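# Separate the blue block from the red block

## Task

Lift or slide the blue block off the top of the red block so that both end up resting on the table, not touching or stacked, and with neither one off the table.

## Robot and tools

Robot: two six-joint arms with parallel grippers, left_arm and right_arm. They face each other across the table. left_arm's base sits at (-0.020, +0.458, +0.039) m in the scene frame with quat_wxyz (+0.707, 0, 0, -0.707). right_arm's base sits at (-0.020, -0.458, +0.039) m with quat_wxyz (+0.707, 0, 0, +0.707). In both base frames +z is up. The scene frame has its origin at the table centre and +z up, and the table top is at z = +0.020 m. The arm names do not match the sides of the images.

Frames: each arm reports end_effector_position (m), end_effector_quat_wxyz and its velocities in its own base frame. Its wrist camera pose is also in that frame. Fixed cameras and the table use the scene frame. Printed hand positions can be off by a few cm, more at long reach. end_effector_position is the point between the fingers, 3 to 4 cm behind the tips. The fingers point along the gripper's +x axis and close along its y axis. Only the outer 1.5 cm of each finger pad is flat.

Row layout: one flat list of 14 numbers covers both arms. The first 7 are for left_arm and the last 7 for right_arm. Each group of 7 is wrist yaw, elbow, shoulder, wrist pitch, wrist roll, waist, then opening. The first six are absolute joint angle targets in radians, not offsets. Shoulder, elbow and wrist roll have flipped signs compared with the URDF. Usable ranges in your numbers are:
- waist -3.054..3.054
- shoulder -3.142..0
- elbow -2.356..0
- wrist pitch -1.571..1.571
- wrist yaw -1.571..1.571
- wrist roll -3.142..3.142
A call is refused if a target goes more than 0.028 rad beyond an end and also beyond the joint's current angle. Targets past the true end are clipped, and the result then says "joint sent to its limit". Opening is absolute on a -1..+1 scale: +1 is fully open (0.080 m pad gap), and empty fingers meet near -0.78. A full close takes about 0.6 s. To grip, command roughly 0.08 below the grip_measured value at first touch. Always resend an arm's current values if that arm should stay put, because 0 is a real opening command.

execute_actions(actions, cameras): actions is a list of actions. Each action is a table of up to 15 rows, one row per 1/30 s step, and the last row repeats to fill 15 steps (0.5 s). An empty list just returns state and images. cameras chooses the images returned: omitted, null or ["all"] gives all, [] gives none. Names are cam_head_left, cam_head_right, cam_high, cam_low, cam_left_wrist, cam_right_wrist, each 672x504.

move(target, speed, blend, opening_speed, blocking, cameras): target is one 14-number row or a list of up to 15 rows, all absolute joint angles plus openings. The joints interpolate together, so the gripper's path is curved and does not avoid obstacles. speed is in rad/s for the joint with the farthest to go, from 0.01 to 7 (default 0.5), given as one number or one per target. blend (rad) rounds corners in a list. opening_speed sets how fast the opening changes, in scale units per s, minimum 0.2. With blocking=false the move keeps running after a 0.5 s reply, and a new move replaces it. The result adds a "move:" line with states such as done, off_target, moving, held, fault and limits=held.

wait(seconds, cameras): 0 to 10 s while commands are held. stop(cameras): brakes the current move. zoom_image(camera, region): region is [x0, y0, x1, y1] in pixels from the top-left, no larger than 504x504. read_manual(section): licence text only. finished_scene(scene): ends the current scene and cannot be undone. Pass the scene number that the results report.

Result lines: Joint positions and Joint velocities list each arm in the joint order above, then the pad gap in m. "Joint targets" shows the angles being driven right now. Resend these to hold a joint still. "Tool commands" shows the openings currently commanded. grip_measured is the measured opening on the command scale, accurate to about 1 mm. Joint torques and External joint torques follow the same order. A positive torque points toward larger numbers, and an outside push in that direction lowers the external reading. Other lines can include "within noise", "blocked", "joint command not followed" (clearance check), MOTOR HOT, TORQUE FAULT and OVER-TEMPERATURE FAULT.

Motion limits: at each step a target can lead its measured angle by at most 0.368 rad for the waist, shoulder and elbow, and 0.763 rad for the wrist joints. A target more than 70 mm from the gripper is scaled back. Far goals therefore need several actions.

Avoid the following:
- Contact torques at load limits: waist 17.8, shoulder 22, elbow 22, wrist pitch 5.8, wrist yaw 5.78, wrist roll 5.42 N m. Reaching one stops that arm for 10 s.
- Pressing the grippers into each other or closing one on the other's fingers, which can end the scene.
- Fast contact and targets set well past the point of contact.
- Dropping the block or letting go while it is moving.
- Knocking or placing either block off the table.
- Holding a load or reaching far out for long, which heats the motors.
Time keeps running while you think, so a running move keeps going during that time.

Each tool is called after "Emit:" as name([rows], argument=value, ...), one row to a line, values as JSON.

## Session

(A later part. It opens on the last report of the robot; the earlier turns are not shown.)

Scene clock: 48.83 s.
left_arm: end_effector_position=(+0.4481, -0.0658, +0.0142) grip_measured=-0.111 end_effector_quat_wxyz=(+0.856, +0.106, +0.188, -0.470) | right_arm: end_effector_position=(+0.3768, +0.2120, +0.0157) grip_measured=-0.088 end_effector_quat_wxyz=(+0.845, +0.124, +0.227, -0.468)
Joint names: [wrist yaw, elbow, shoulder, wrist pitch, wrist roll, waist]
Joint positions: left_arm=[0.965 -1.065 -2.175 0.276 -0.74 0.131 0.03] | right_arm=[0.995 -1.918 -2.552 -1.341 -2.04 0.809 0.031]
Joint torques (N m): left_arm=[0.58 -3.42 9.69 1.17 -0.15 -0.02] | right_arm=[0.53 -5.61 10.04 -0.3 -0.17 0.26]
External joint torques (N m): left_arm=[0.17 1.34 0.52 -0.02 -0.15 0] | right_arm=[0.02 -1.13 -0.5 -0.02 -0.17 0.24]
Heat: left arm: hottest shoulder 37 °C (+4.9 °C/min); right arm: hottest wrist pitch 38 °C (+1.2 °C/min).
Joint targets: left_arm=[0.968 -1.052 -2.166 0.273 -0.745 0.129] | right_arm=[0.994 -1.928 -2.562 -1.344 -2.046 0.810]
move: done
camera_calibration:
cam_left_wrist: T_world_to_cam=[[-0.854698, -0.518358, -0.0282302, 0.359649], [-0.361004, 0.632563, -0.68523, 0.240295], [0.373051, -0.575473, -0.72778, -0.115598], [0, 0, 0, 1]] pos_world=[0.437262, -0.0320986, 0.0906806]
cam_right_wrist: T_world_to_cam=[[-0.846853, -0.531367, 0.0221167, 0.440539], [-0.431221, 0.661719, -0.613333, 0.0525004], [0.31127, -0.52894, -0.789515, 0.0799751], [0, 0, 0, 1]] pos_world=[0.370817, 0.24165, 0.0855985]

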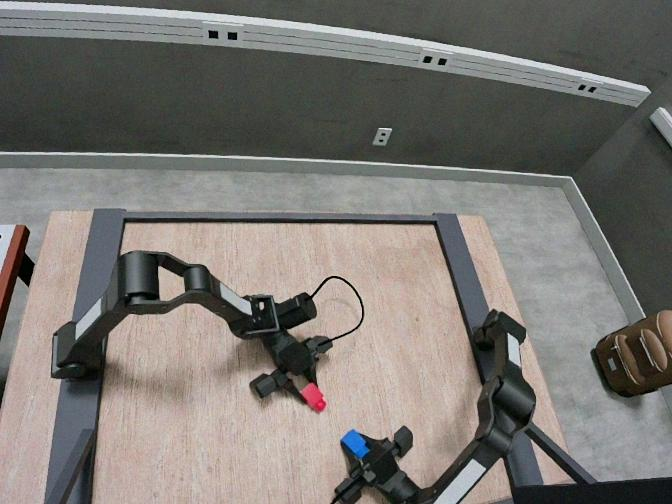

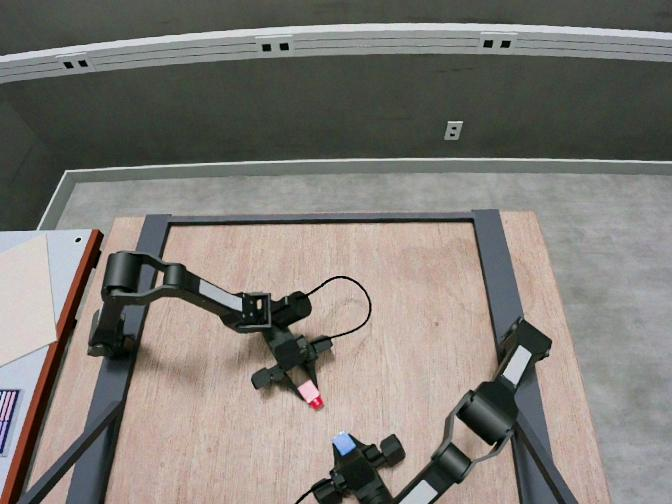

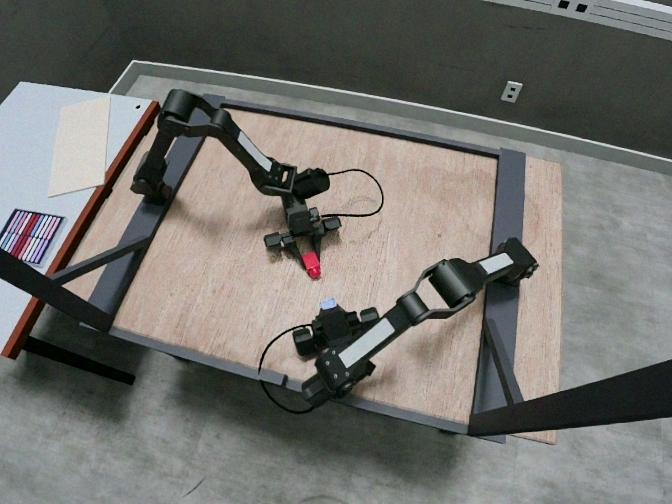

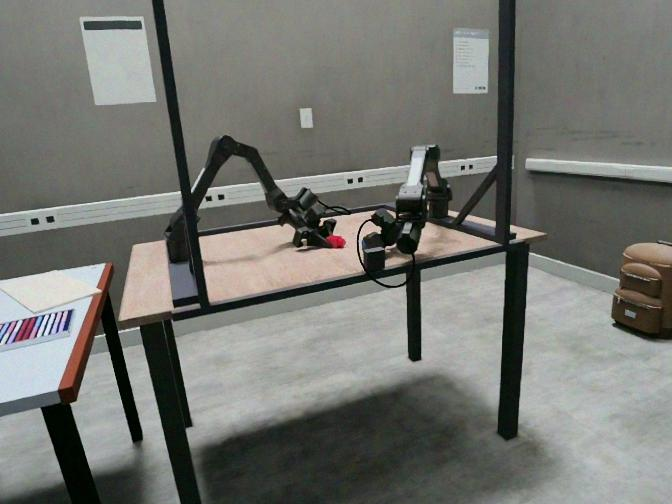

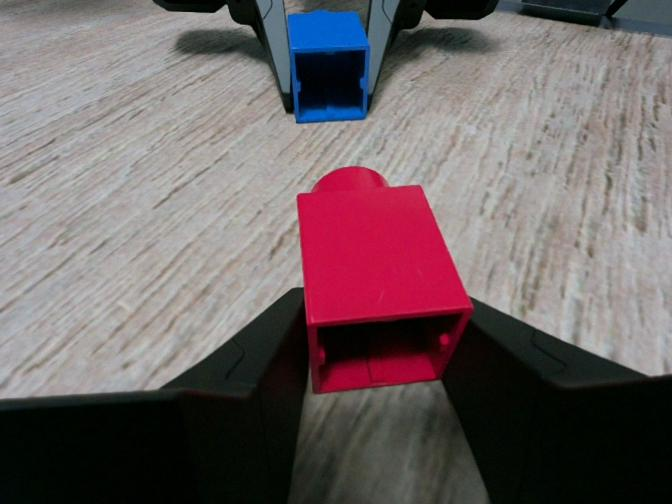

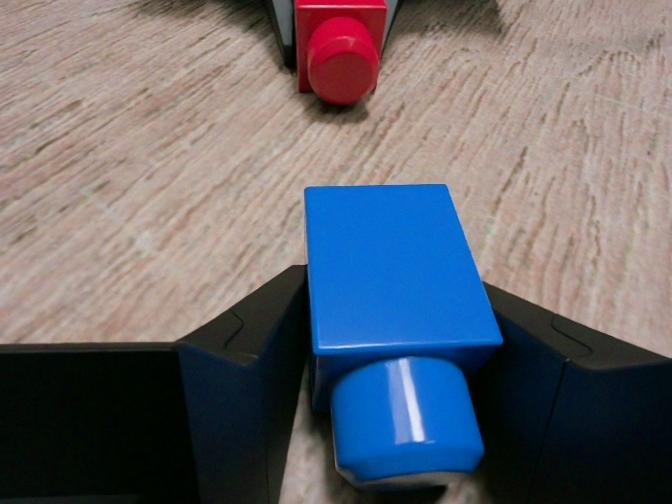

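Emit:
move([
  [0.968,-1.0595,-2.178,0.275,-0.745,0.131,0.4,0.9945,-1.9225,-2.5624,-1.3434,-2.0457,0.8102,0.4],
  [1.0625,-1.1114,-2.0753,-0.088,-0.992,0.2887,0.4,0.9945,-1.9619,-2.5142,-1.4259,-2.0457,0.8102,0.4],
], speed=[0.1,0.3], opening_speed=1.0)

Scene clock: 55.03 s.
left_arm: end_effector_position=(+0.4237, -0.0116, +0.0360) grip_measured=+0.397 end_effector_quat_wxyz=(+0.852, +0.095, +0.201, -0.474) | right_arm: end_effector_position=(+0.3754, +0.2106, +0.0338) grip_measured=+0.397 end_effector_quat_wxyz=(+0.844, +0.111, +0.231, -0.472)
Joint names: [wrist yaw, elbow, shoulder, wrist pitch, wrist roll, waist]
Joint positions: left_arm=[1.056 -1.101 -2.091 -0.087 -0.985 0.287 0.053] | right_arm=[0.995 -1.953 -2.534 -1.423 -2.04 0.809 0.053]
Joint torques (N m): left_arm=[0.81 -6.06 10.1 1.04 -0.23 0.14] | right_arm=[0.51 -5.63 13.71 -0.31 -0.15 0.12]
External joint torques (N m): left_arm=[0.3 -1.07 1.28 0.11 -0.22 0.04] | right_arm=[0.02 -1.11 3.24 0.01 -0.15 0.1]
Heat: left arm: hottest shoulder 38 °C (+5.5 °C/min); right arm: hottest shoulder 40 °C (+13.1 °C/min).
Joint targets: left_arm=[1.062 -1.111 -2.075 -0.088 -0.992 0.289] | right_arm=[0.994 -1.962 -2.514 -1.426 -2.046 0.810]
move: done
camera_calibration:
cam_left_wrist: T_world_to_cam=[[-0.856295, -0.516474, 0.00361987, 0.366974], [-0.3824, 0.629264, -0.676607, 0.220796], [0.347172, -0.58076, -0.736335, -0.0481881], [0, 0, 0, 1]] pos_world=[0.4154, 0.0226083, 0.112581]
cam_right_wrist: T_world_to_cam=[[-0.846324, -0.530254, 0.050649, 0.436823], [-0.443565, 0.648914, -0.618191, 0.0714127], [0.294932, -0.545656, -0.784394, 0.103398], [0, 0, 0, 1]] pos_world=[0.370875, 0.241706, 0.103127]

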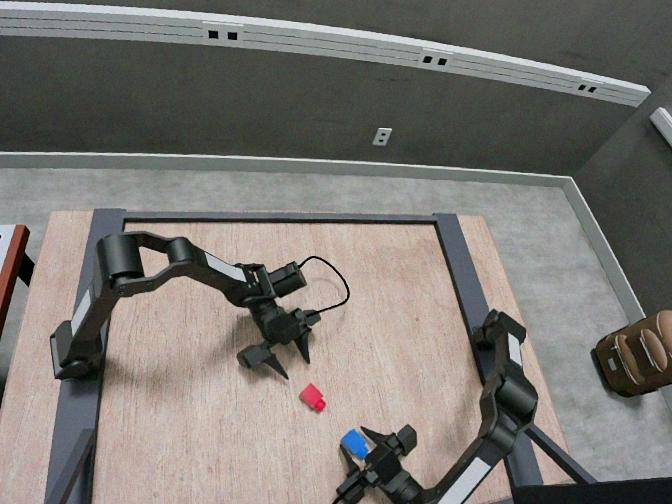

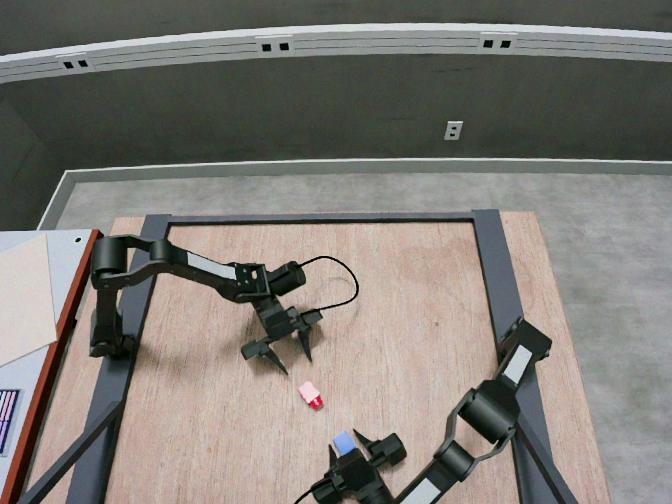

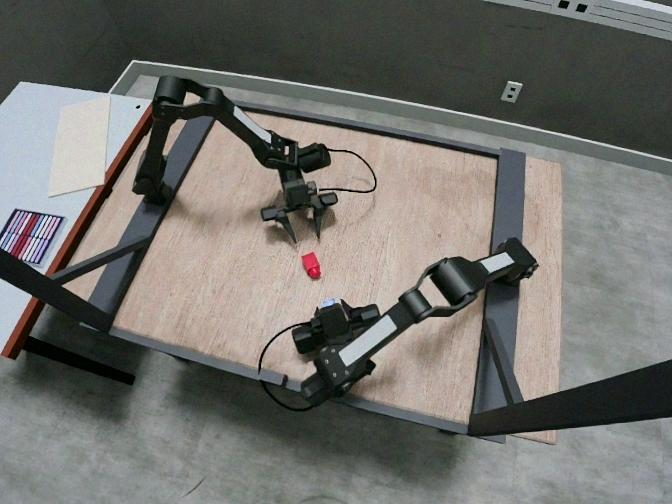

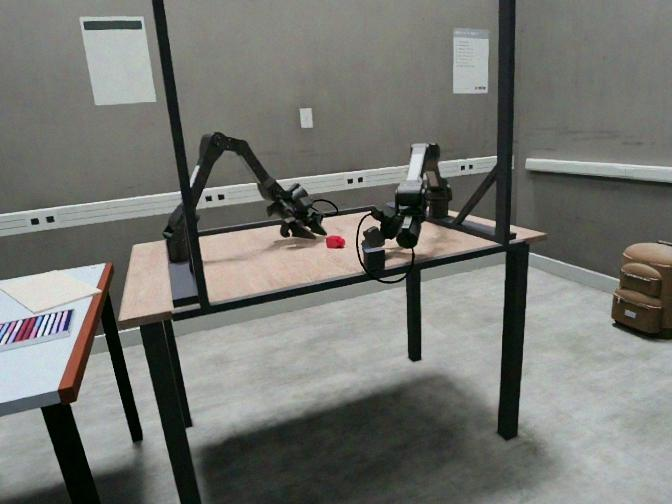

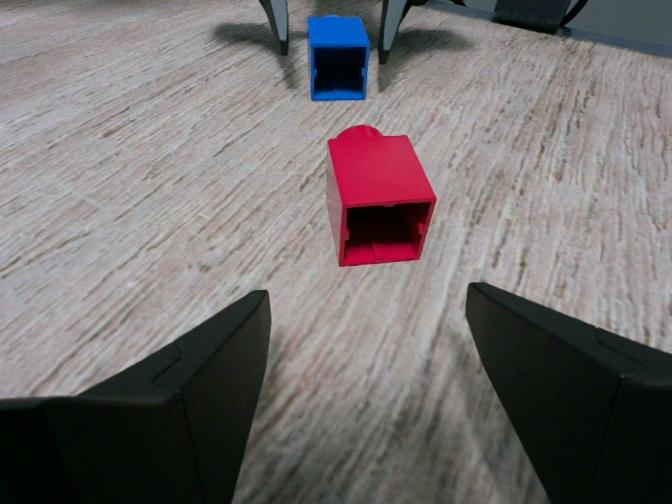

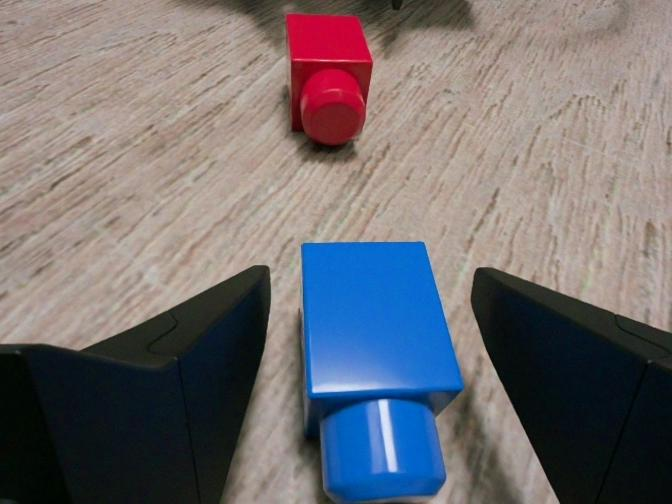

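Emit:
finished_scene(scene=3)

The scene is finished: the task was done.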